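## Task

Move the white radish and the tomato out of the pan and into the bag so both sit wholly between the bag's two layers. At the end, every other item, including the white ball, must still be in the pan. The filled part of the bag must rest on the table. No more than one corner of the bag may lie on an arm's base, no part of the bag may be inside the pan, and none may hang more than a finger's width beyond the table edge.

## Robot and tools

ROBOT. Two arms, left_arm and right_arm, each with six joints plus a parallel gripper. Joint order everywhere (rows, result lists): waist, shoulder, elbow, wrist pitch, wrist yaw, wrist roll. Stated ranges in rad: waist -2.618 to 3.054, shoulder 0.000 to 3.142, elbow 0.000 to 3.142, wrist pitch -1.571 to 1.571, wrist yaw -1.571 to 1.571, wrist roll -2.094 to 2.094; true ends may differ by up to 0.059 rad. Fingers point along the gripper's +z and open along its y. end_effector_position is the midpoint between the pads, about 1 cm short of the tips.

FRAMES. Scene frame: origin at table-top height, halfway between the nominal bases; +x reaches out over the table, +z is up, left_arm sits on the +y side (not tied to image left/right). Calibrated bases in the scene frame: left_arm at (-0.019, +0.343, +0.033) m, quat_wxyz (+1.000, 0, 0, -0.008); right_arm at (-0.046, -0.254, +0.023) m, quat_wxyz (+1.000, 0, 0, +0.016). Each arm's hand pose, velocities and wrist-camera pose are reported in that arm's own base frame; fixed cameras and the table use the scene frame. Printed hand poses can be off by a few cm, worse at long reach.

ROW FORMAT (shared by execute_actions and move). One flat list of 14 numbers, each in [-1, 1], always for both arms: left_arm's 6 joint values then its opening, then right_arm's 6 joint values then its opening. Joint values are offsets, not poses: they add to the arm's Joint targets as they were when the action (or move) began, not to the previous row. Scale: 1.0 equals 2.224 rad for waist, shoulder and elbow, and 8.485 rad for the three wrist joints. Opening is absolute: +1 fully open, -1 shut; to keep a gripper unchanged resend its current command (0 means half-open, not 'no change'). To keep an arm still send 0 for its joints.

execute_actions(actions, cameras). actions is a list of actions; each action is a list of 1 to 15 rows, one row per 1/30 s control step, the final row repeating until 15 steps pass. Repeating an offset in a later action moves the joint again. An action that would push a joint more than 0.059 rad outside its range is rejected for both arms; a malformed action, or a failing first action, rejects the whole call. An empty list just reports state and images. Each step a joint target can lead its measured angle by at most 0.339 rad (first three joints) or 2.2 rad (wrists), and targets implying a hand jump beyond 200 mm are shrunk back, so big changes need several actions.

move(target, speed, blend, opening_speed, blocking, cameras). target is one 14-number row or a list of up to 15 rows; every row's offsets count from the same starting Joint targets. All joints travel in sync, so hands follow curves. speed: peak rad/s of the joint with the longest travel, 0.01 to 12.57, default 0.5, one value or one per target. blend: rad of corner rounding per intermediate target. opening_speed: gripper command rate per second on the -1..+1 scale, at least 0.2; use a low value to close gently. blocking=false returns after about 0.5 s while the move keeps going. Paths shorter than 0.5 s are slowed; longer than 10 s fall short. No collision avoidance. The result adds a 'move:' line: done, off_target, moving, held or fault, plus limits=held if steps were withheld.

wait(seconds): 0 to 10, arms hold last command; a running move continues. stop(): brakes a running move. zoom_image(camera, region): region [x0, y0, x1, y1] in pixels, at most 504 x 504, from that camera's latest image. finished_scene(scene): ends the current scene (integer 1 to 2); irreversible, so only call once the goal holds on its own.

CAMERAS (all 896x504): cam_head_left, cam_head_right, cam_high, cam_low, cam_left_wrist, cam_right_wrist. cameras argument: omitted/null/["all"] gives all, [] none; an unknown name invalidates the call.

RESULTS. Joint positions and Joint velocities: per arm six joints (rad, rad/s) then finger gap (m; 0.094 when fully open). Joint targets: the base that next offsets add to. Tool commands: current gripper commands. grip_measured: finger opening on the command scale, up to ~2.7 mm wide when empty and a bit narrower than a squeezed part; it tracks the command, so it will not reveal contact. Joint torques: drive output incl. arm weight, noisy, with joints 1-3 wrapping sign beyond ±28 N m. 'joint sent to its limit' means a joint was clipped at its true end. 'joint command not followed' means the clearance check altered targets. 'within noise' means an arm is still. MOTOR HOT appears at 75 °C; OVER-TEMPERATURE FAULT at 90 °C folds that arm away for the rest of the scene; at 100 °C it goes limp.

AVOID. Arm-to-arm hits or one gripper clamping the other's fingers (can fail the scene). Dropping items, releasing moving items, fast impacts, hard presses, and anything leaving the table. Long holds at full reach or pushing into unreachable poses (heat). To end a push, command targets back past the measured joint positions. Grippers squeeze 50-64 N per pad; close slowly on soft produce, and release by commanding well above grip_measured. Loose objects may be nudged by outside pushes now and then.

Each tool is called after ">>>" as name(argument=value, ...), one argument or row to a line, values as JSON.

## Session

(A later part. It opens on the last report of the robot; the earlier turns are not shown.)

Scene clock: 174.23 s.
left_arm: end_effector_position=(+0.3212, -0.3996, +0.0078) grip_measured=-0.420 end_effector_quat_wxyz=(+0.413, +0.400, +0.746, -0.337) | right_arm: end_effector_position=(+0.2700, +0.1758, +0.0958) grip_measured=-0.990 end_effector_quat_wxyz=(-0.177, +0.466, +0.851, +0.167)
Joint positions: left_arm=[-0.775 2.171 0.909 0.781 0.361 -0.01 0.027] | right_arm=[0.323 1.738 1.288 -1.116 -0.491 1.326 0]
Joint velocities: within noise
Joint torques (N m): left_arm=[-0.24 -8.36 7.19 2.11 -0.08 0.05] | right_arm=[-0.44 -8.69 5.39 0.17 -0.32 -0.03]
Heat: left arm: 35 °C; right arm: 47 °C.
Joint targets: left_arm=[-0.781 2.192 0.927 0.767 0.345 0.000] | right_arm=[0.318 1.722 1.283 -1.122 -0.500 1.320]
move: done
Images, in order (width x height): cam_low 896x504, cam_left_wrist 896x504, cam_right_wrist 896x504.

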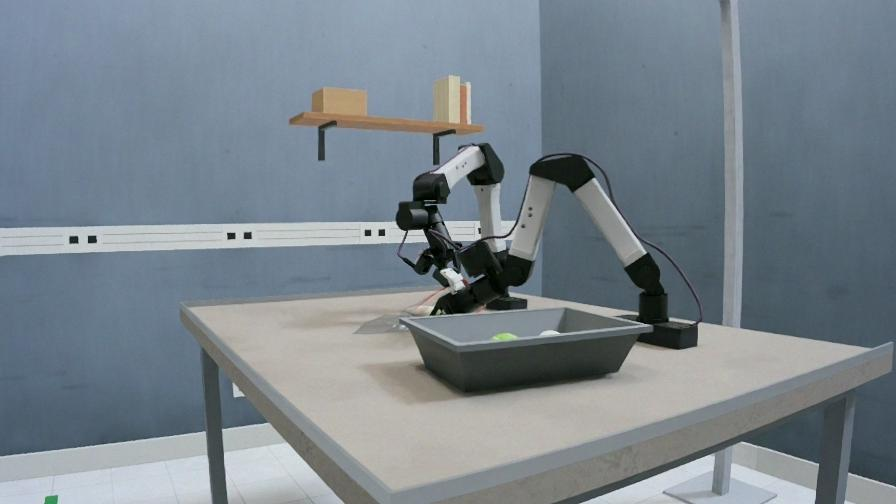

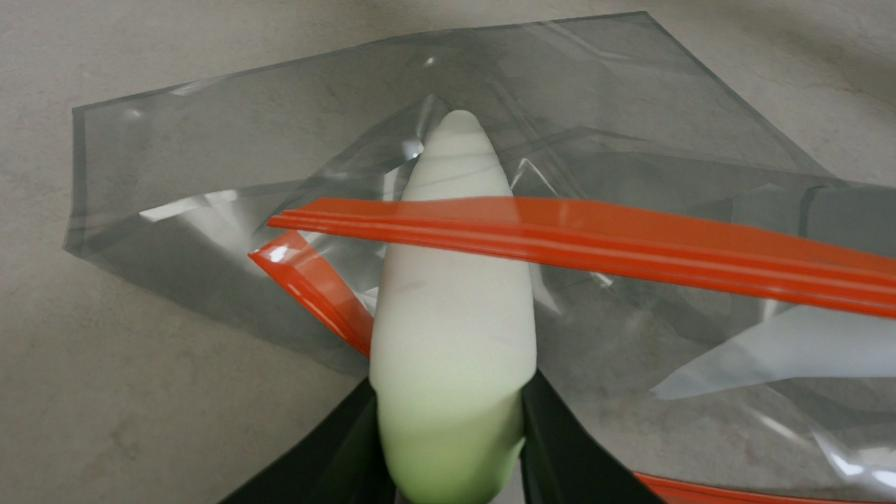

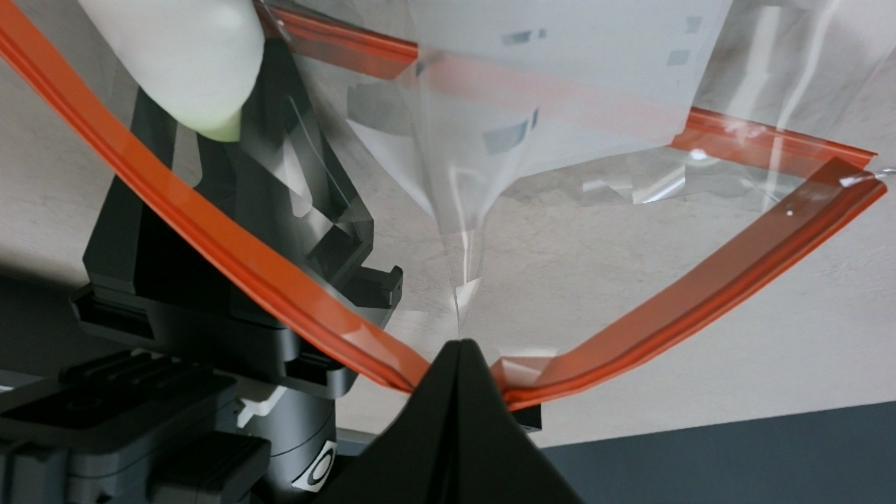

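>>> move(
  target=[-0.0262,0.0585,0.0966,-0.01,-0.0053,0,-0.55,0,0,0,0,0,0,-1],
  speed=0.15,
)

Scene clock: 176.67 s.
left_arm: end_effector_position=(+0.3327, -0.4483, -0.0016) grip_measured=-0.420 end_effector_quat_wxyz=(+0.412, +0.414, +0.740, -0.335) | right_arm: end_effector_position=(+0.2708, +0.1744, +0.0954) grip_measured=-0.990 end_effector_quat_wxyz=(-0.175, +0.468, +0.850, +0.166)
Joint positions: left_arm=[-0.835 2.298 1.122 0.697 0.32 -0.01 0.027] | right_arm=[0.32 1.738 1.288 -1.116 -0.487 1.326 0]
Joint velocities: within noise
Joint torques (N m): left_arm=[-0.08 -9.42 7.94 2.14 -0.1 0.05] | right_arm=[-0.16 -8.69 5.38 0.17 -0.35 -0.03]
Heat: left arm: 35 °C; right arm: 47 °C.
Joint targets: left_arm=[-0.839 2.322 1.142 0.682 0.300 0.000] | right_arm=[0.318 1.722 1.283 -1.122 -0.500 1.320]
move: done

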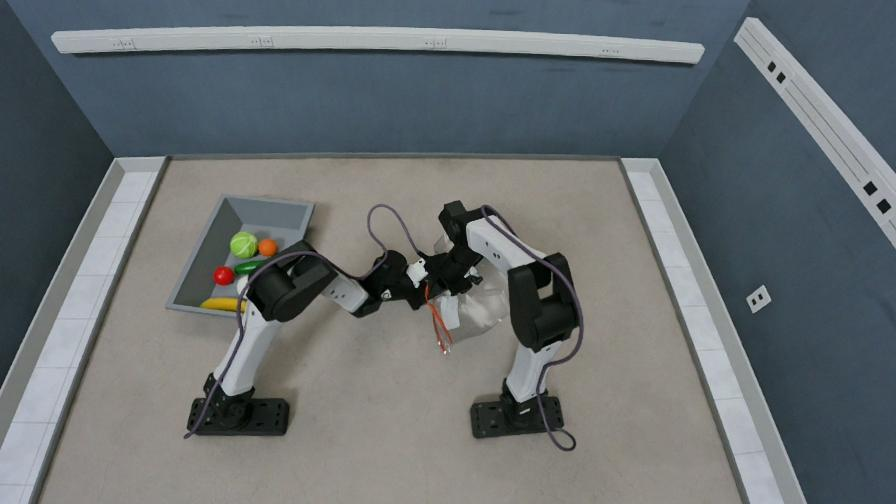

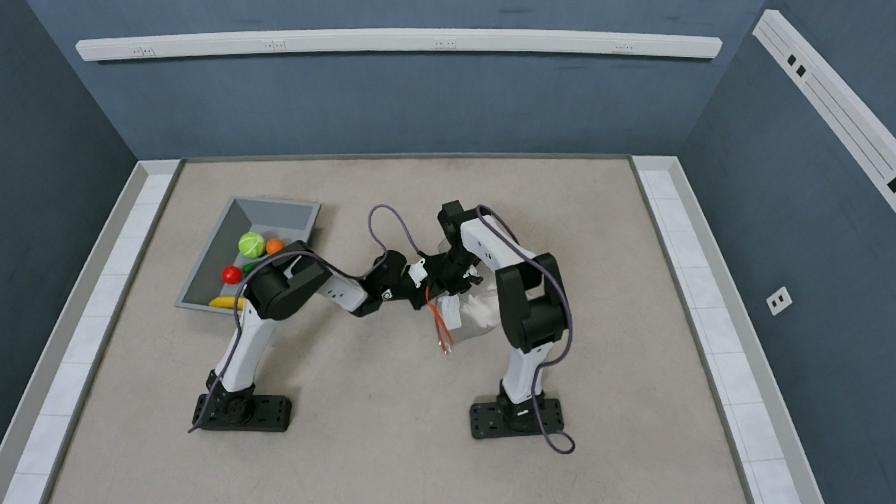

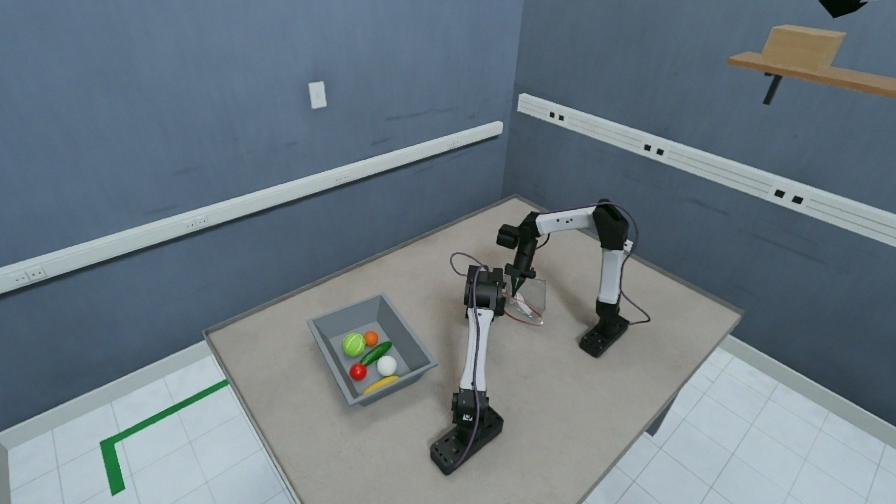

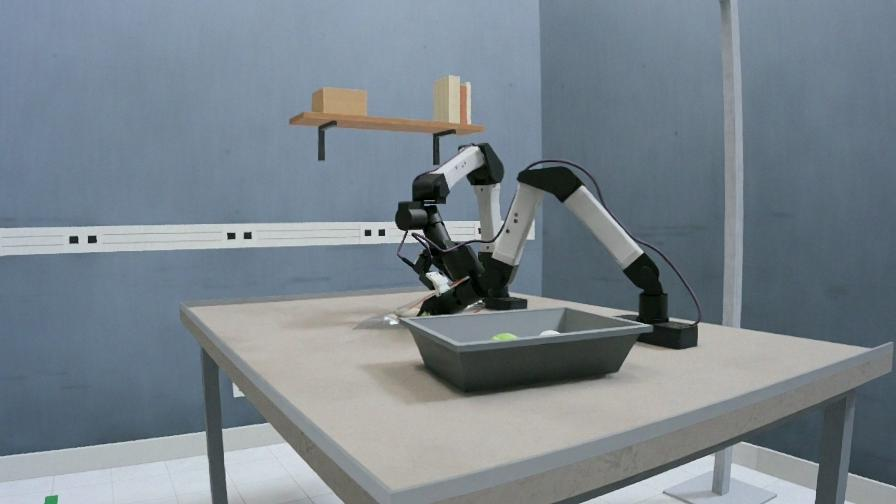

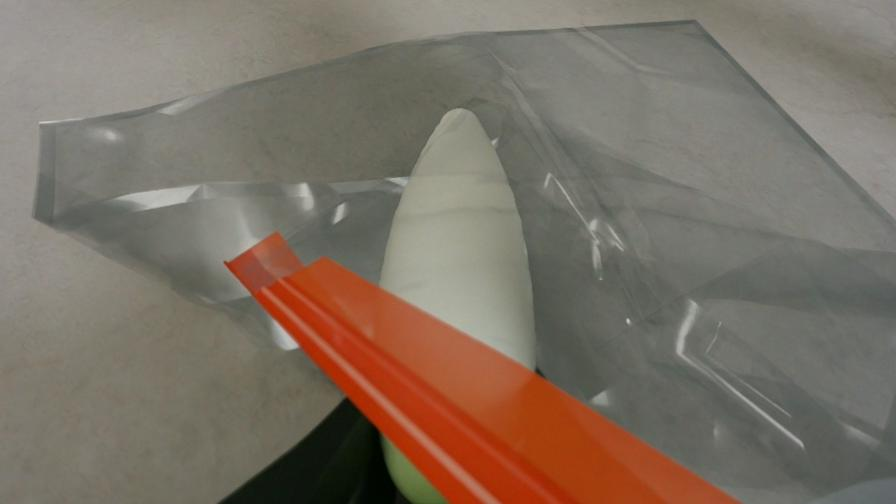

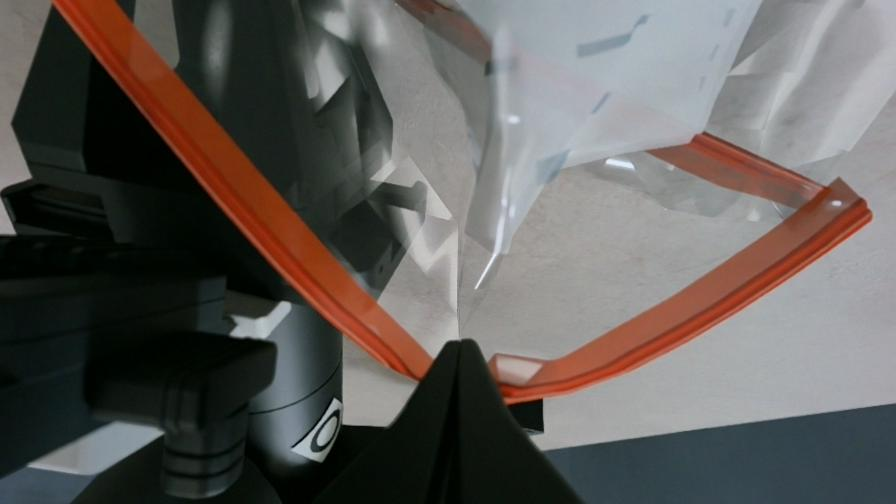

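>>> zoom_image(
  camera="cam_head_left",
  region=[350, 220, 510, 370],
)

>>> zoom_image(
  camera="cam_low",
  region=[350, 240, 520, 340],
)

>>> zoom_image(
  camera="cam_high",
  region=[430, 240, 590, 350],
)

Scaled by 3.150 from the camera's 896x504 image, which has a finer 1280x720 frame.

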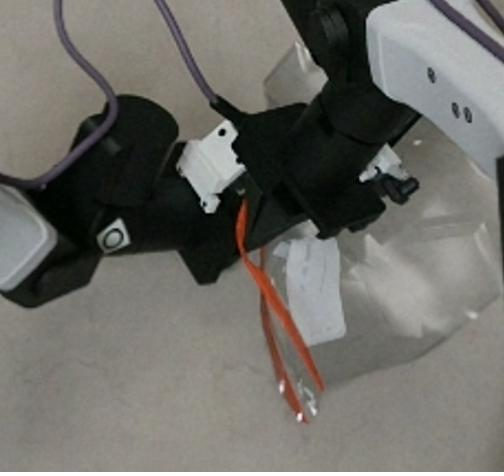

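Scaled by 2.965 from the camera's 896x504 image, which has a finer 1280x720 frame.

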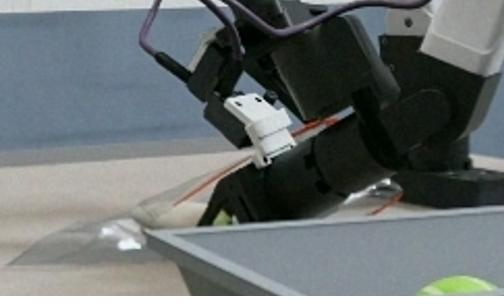

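Scaled by 3.150 from the camera's 896x504 image, which has a finer 1280x720 frame.

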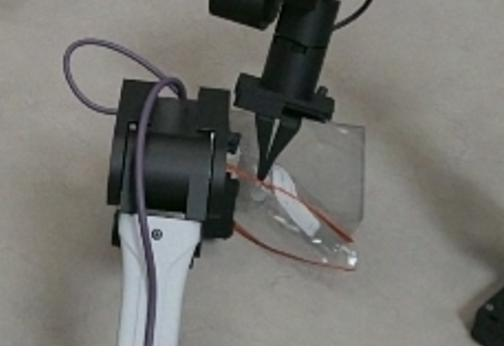

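>>> move(
  target=[0,0,0,0,0,0,-0.55,0.0475,-0.0144,-0.0229,0.005,0,0.0124,-1],
  speed=0.15,
)

>>> zoom_image(
  camera="cam_head_left",
  region=[350, 220, 510, 370],
)

>>> zoom_image(
  camera="cam_low",
  region=[350, 240, 520, 340],
)

Scene clock: 178.97 s.
left_arm: end_effector_position=(+0.3328, -0.4480, -0.0023) grip_measured=-0.420 end_effector_quat_wxyz=(+0.411, +0.414, +0.740, -0.333) | right_arm: end_effector_position=(+0.2481, +0.1960, +0.0850) grip_measured=-0.990 end_effector_quat_wxyz=(-0.191, +0.468, +0.851, +0.146)
Joint positions: left_arm=[-0.835 2.298 1.122 0.695 0.319 -0.009 0.027] | right_arm=[0.412 1.73 1.237 -1.079 -0.485 1.417 0]
Joint velocities: within noise
Joint torques (N m): left_arm=[-0.06 -9.43 7.87 2.13 -0.07 0.04] | right_arm=[1.1 -10.66 5.33 0.21 -0.37 0.12]
Heat: left arm: 35 °C; right arm: 47 °C.
Joint targets: left_arm=[-0.839 2.322 1.142 0.682 0.300 0.000] | right_arm=[0.424 1.690 1.232 -1.080 -0.500 1.425]
move: off_target (right_arm); right_arm: the shoulder is farthest, 0.040 rad from its target

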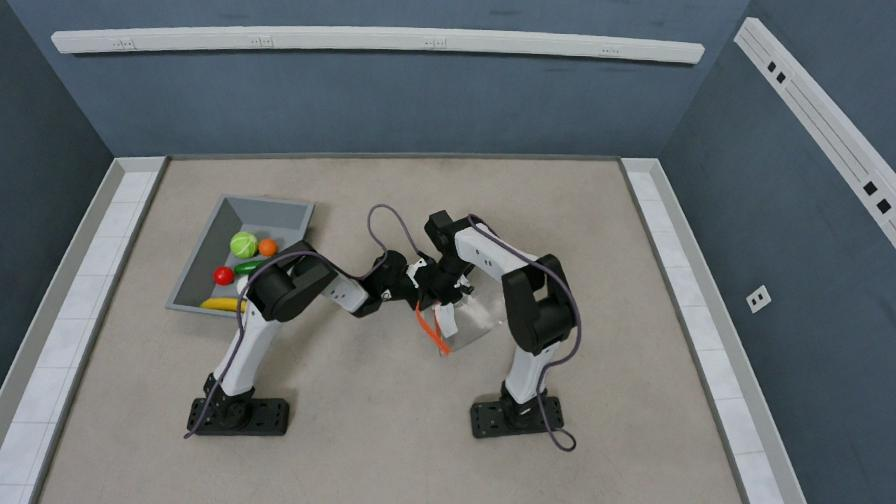

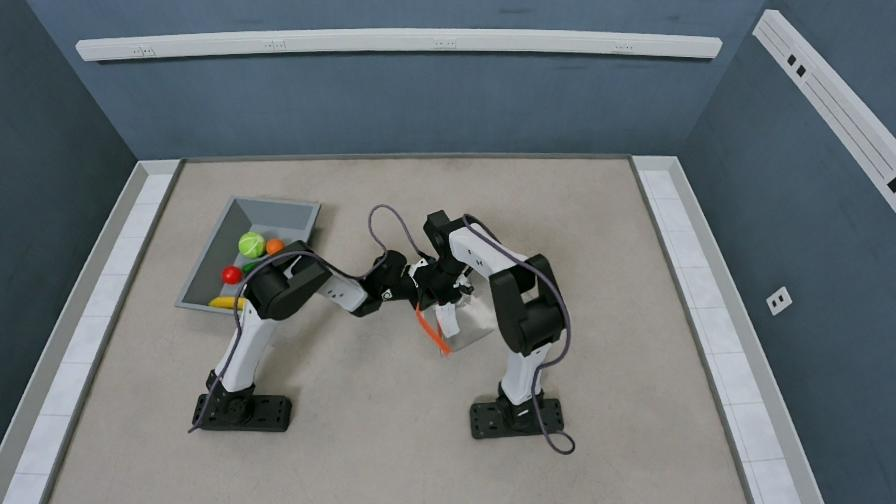

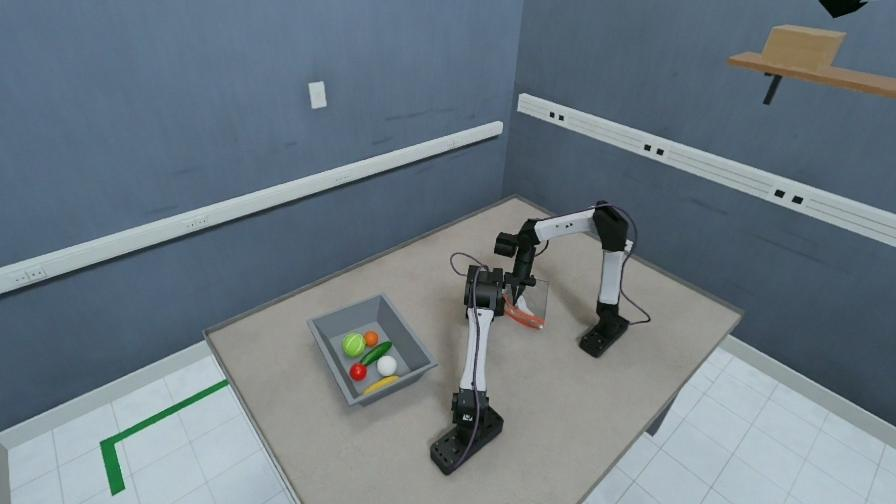

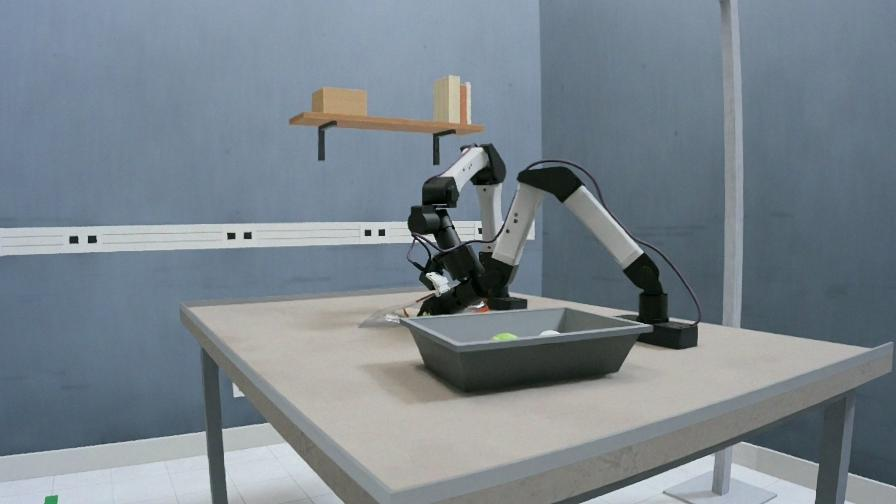

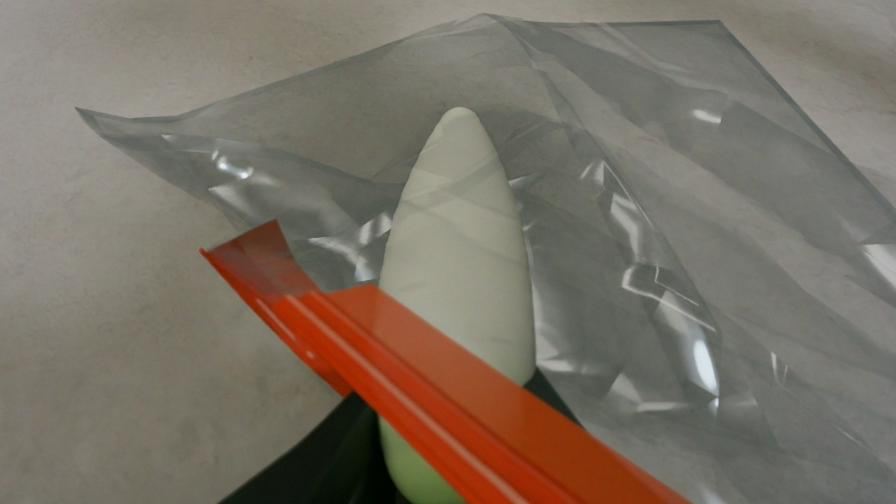

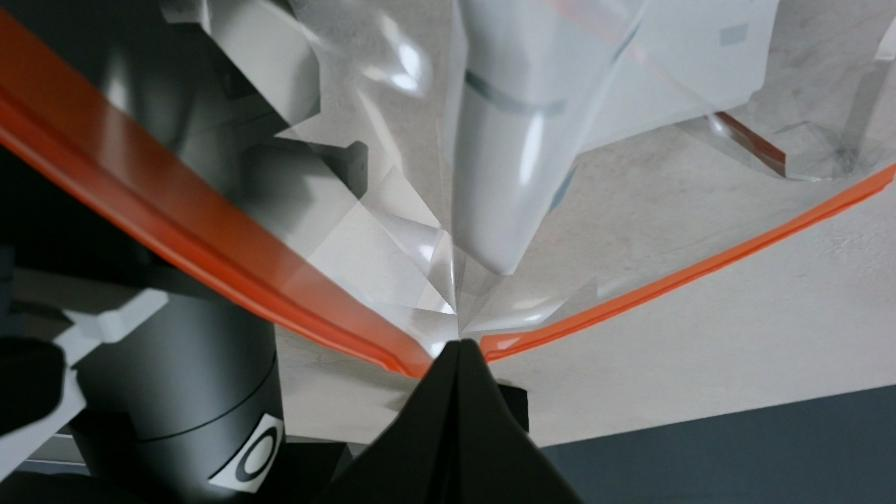

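Scaled by 3.150 from the camera's 896x504 image, which has a finer 1280x720 frame.

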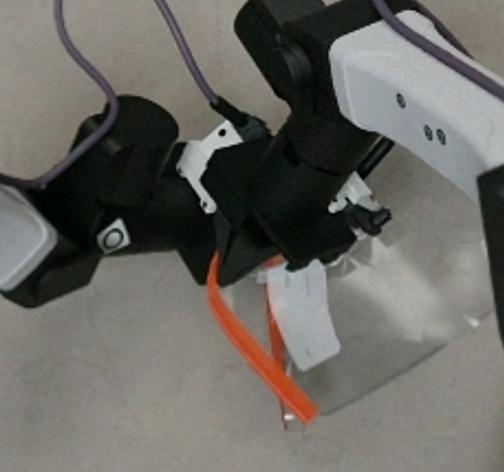

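Scaled by 2.965 from the camera's 896x504 image, which has a finer 1280x720 frame.

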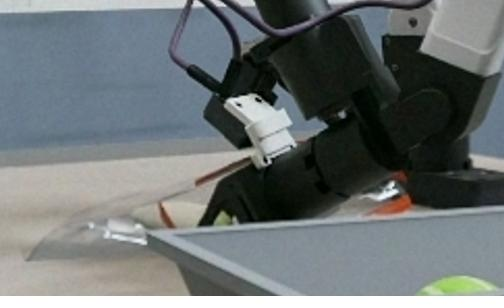

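>>> move(
  target=[-0.0195,0.0424,0.0971,-0.0146,-0.0118,0,-0.55,0,0,0,0,0,0,-1],
  speed=0.12,
)

>>> zoom_image(
  camera="cam_head_left",
  region=[350, 220, 510, 370],
)

>>> zoom_image(
  camera="cam_high",
  region=[430, 240, 590, 350],
)

Scene clock: 183.03 s.
left_arm: end_effector_position=(+0.3513, -0.4864, -0.0032) grip_measured=-0.420 end_effector_quat_wxyz=(+0.420, +0.415, +0.746, -0.307) | right_arm: end_effector_position=(+0.2516, +0.1950, +0.0834) grip_measured=-0.990 end_effector_quat_wxyz=(-0.179, +0.467, +0.854, +0.145)
Joint positions: left_arm=[-0.88 2.389 1.334 0.566 0.229 -0.004 0.027] | right_arm=[0.415 1.73 1.237 -1.066 -0.464 1.419 0]
Joint velocities: within noise
Joint torques (N m): left_arm=[0.06 -10.26 8.88 2.21 -0.15 -0.01] | right_arm=[0.83 -10.69 5.35 0.1 -0.59 0.12]
Heat: left arm: 35 °C; right arm: 46 °C.
Joint targets: left_arm=[-0.883 2.417 1.358 0.558 0.200 0.000] | right_arm=[0.424 1.690 1.232 -1.080 -0.500 1.425]
move: off_target (right_arm); right_arm: the shoulder is farthest, 0.040 rad from its target

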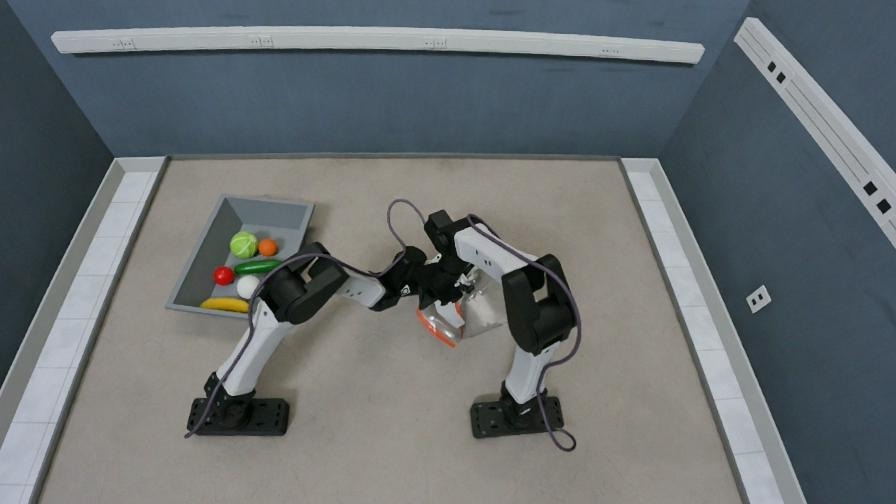

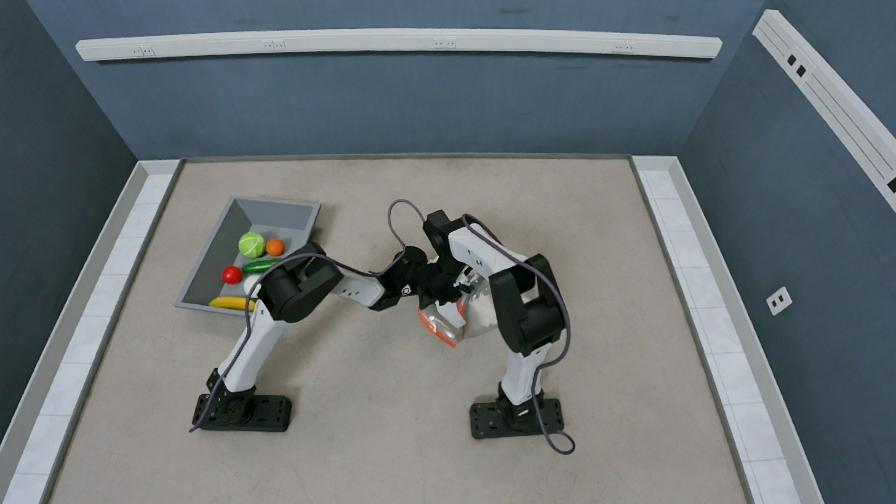

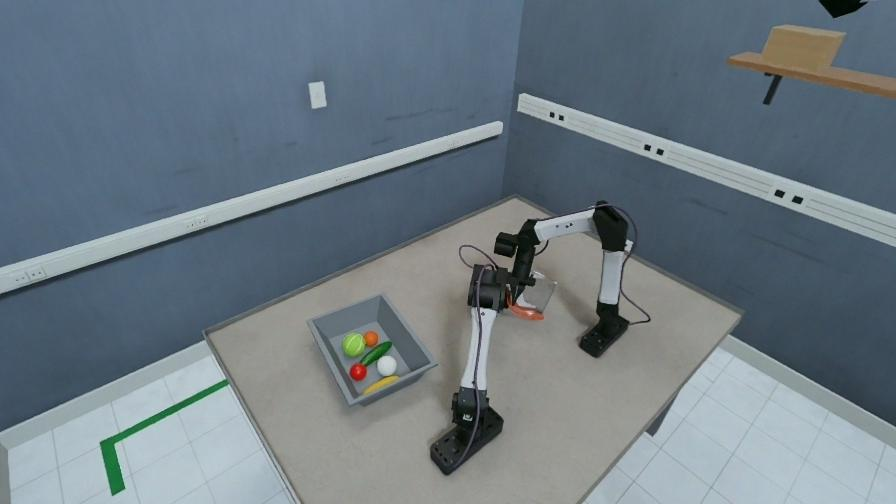

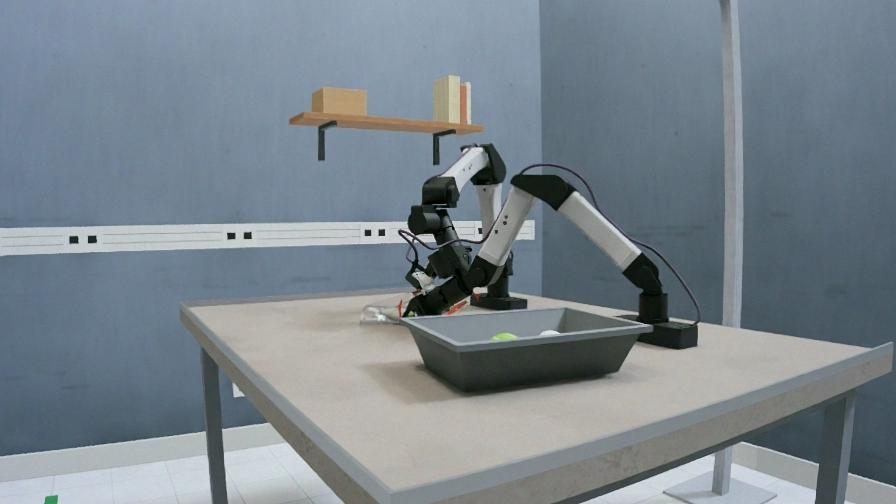

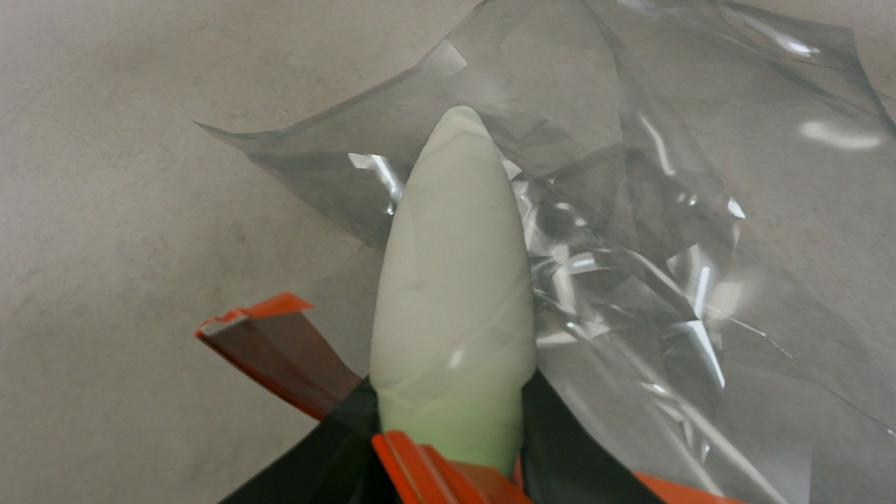

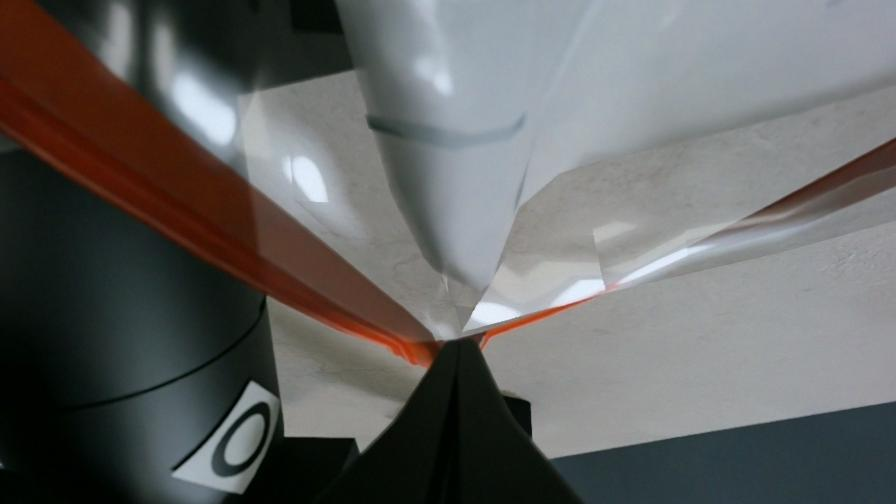

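Scaled by 3.150 from the camera's 896x504 image, which has a finer 1280x720 frame.

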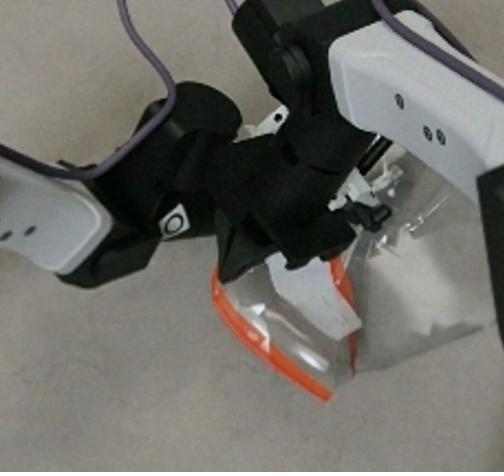

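Scaled by 3.150 from the camera's 896x504 image, which has a finer 1280x720 frame.

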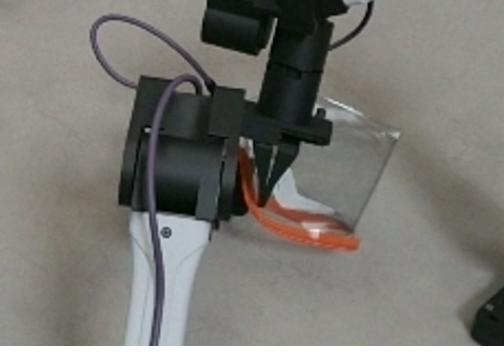

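>>> zoom_image(
  camera="cam_left_wrist",
  region=[180, 270, 760, 504],
)

>>> zoom_image(
  camera="cam_low",
  region=[350, 240, 520, 340],
)

Region (180, 270, 760, 504) is 580x234 pixels. A region can be at most 504 by 504 pixels.

Scaled by 2.965 from the camera's 896x504 image, which has a finer 1280x720 frame.

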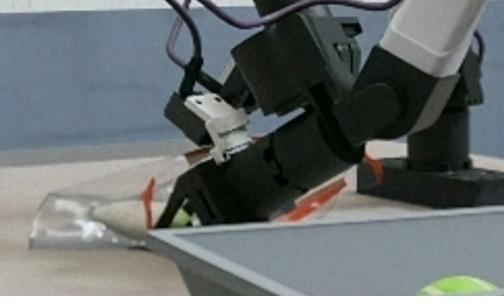

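>>> move(
  target=[
    [0,0.0145,0.0013,0.0036,0,0,-0.55,0,0,0,0,0,0,-1],
    [0,0.0145,0.0013,0.0036,0,0,0.05,0,0,0,0,0,0,-1],
  ],
  speed=0.1,
  opening_speed=0.5,
  cameras=["cam_left_wrist","cam_right_wrist"],
)

Scene clock: 187.80 s.
left_arm: end_effector_position=(+0.3547, -0.4894, -0.0069) grip_measured=+0.048 end_effector_quat_wxyz=(+0.430, +0.412, +0.741, -0.309) | right_arm: end_effector_position=(+0.2493, +0.1973, +0.0850) grip_measured=-0.990 end_effector_quat_wxyz=(-0.188, +0.466, +0.852, +0.148)
Joint positions: left_arm=[-0.88 2.417 1.345 0.604 0.225 -0.004 0.049] | right_arm=[0.415 1.73 1.237 -1.071 -0.484 1.419 0]
Joint velocities: within noise
Joint torques (N m): left_arm=[0.03 -10.11 8.05 2.14 -0.16 -0.01] | right_arm=[0.85 -10.69 5.34 0.14 -0.36 0.12]
Heat: left arm: 36 °C; right arm: 46 °C.
Joint targets: left_arm=[-0.883 2.449 1.361 0.588 0.200 0.000] | right_arm=[0.424 1.690 1.232 -1.080 -0.500 1.425]
move: off_target (right_arm); right_arm: the shoulder is farthest, 0.040 rad from its target
Images, in order (width x height): cam_left_wrist 896x504, cam_right_wrist 896x504.

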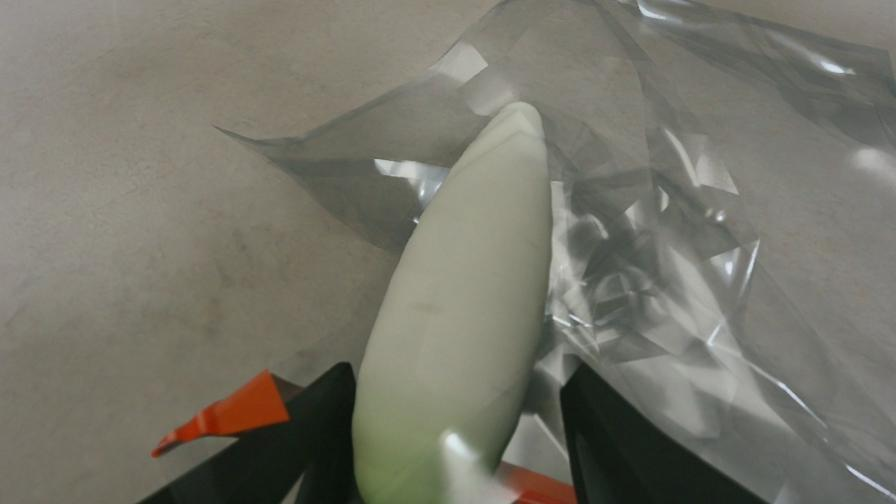

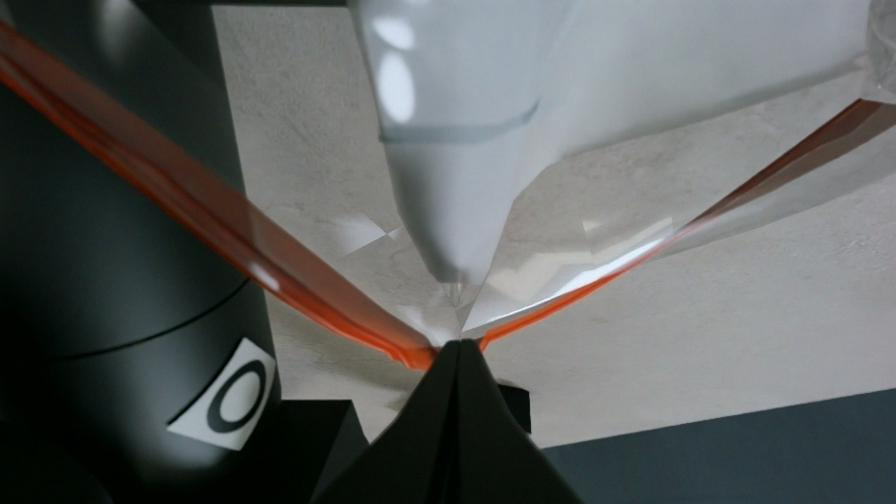

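>>> move(
  target=[
    [0.0198,-0.0571,-0.0985,0.0111,0.0118,0,0.1,0,0,0,0,0,0,-1],
    [0.0459,-0.1156,-0.1951,0.0211,0.0171,0,0.1,0,0,0,0,0,0,-1],
  ],
  speed=0.15,
  cameras=["cam_left_wrist","cam_right_wrist","cam_low"],
)

Scene clock: 191.40 s.
left_arm: end_effector_position=(+0.3231, -0.4041, -0.0078) grip_measured=+0.098 end_effector_quat_wxyz=(+0.408, +0.402, +0.753, -0.325) | right_arm: end_effector_position=(+0.2485, +0.1977, +0.0853) grip_measured=-0.990 end_effector_quat_wxyz=(-0.191, +0.466, +0.851, +0.149)
Joint positions: left_arm=[-0.788 2.219 0.94 0.776 0.332 -0.004 0.052] | right_arm=[0.415 1.73 1.237 -1.074 -0.488 1.419 0]
Joint velocities: within noise
Joint torques (N m): left_arm=[0.76 -12.42 4.11 2.15 0.23 -0.01] | right_arm=[0.85 -10.69 5.34 0.16 -0.33 0.12]
Heat: left arm: 37 °C; right arm: 46 °C.
Joint targets: left_arm=[-0.781 2.191 0.927 0.767 0.345 0.000] | right_arm=[0.424 1.690 1.232 -1.080 -0.500 1.425]
move: off_target (right_arm); right_arm: the shoulder is farthest, 0.040 rad from its target
Images, in order (width x height): cam_low 896x504, cam_left_wrist 896x504, cam_right_wrist 896x504.

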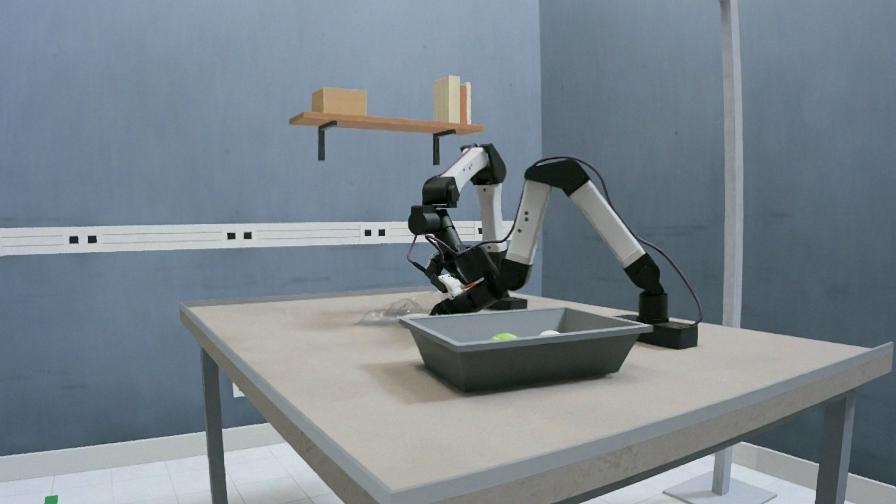

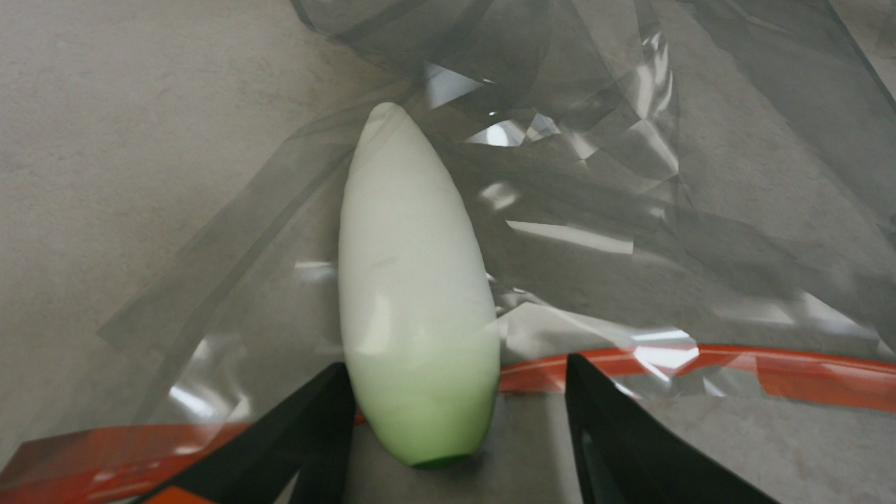

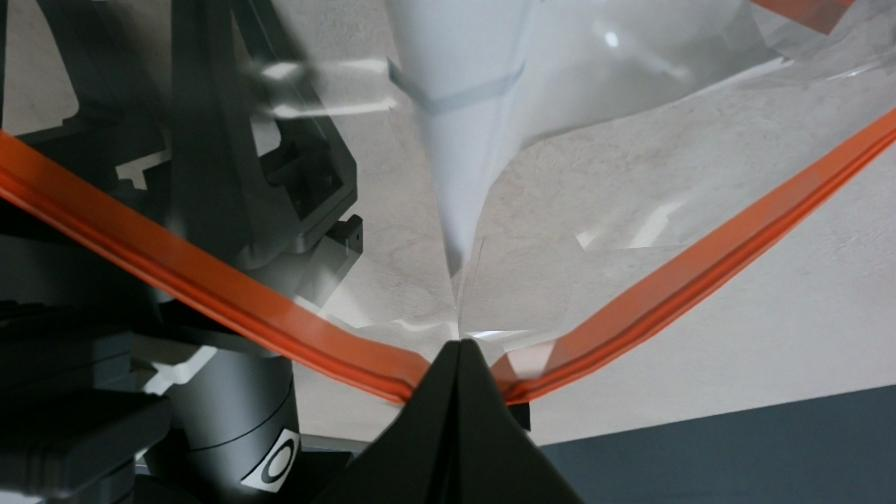

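>>> move(
  target=[
    [0.0243,-0.0544,-0.0904,0.0092,0.005,0,0.1,0,0,0,0,0,0,-1],
    [0.0243,-0.0544,-0.0904,0.0092,0.005,0,-1,0,0,0,0,0,0,-1],
  ],
  speed=0.2,
  cameras=["cam_left_wrist","cam_head_left","cam_low"],
)

>>> zoom_image(
  camera="cam_head_left",
  region=[350, 220, 510, 370],
)

Scene clock: 193.87 s.
left_arm: end_effector_position=(+0.3035, -0.3574, -0.0037) grip_measured=-0.985 end_effector_quat_wxyz=(+0.400, +0.390, +0.763, -0.326) | right_arm: end_effector_position=(+0.2485, +0.1978, +0.0854) grip_measured=-0.990 end_effector_quat_wxyz=(-0.191, +0.466, +0.851, +0.149)
Joint positions: left_arm=[-0.733 2.1 0.735 0.84 0.372 -0.004 0.001] | right_arm=[0.415 1.73 1.237 -1.074 -0.489 1.419 0]
Joint velocities: within noise
Joint torques (N m): left_arm=[0.7 -11.21 3.92 2.29 0.26 -0.01] | right_arm=[0.84 -10.69 5.34 0.16 -0.32 0.11]
Heat: left arm: 38 °C; right arm: 46 °C.
Joint targets: left_arm=[-0.727 2.071 0.726 0.845 0.387 0.000] | right_arm=[0.424 1.690 1.232 -1.080 -0.500 1.425]
move: off_target (right_arm); right_arm: the shoulder is farthest, 0.040 rad from its target
Images, in order (width x height): cam_head_left 896x504, cam_low 896x504, cam_left_wrist 896x504.

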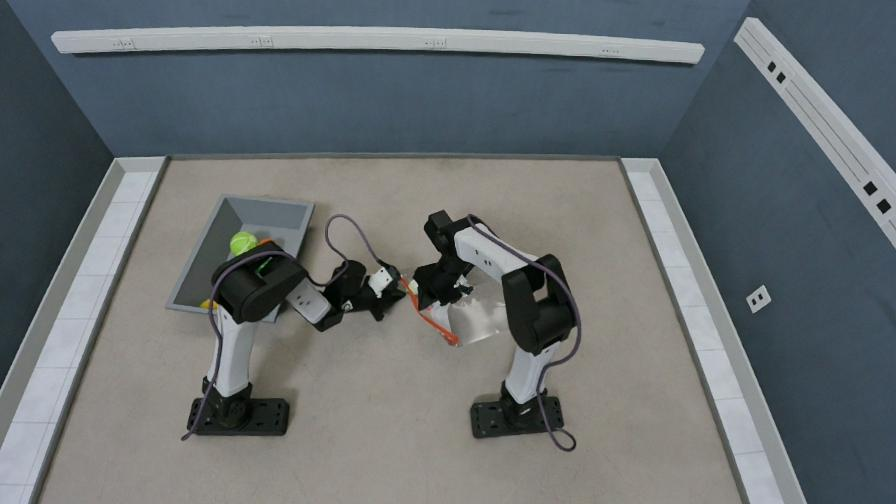

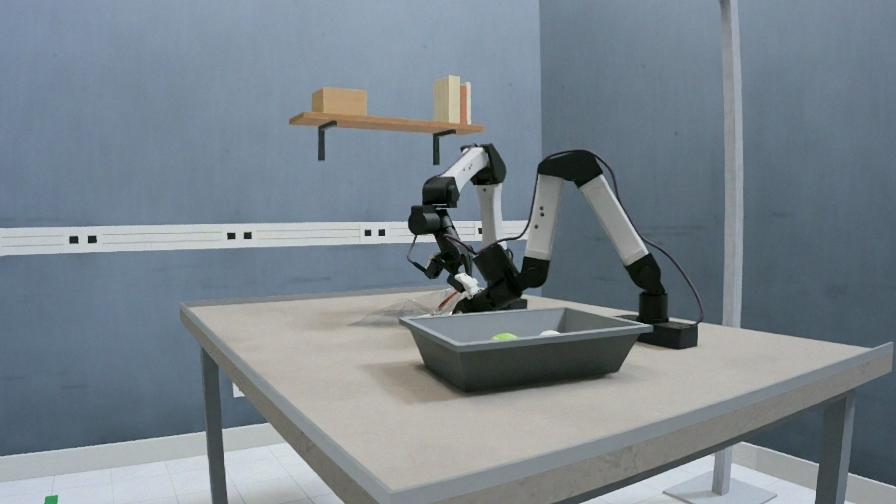

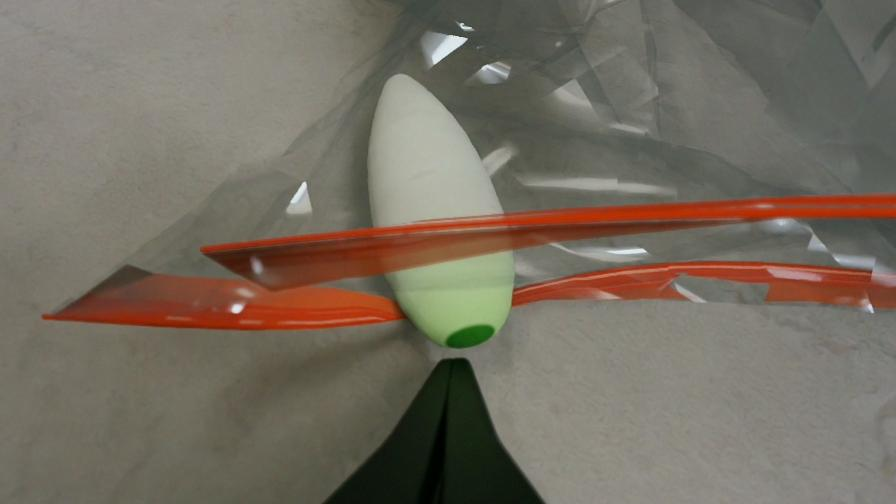

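Scaled by 3.150 from the camera's 896x504 image, which has a finer 1280x720 frame.

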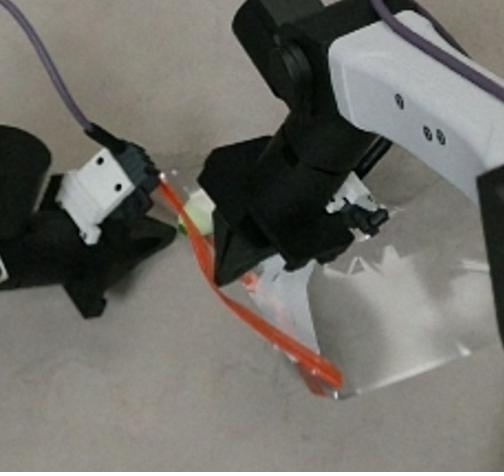

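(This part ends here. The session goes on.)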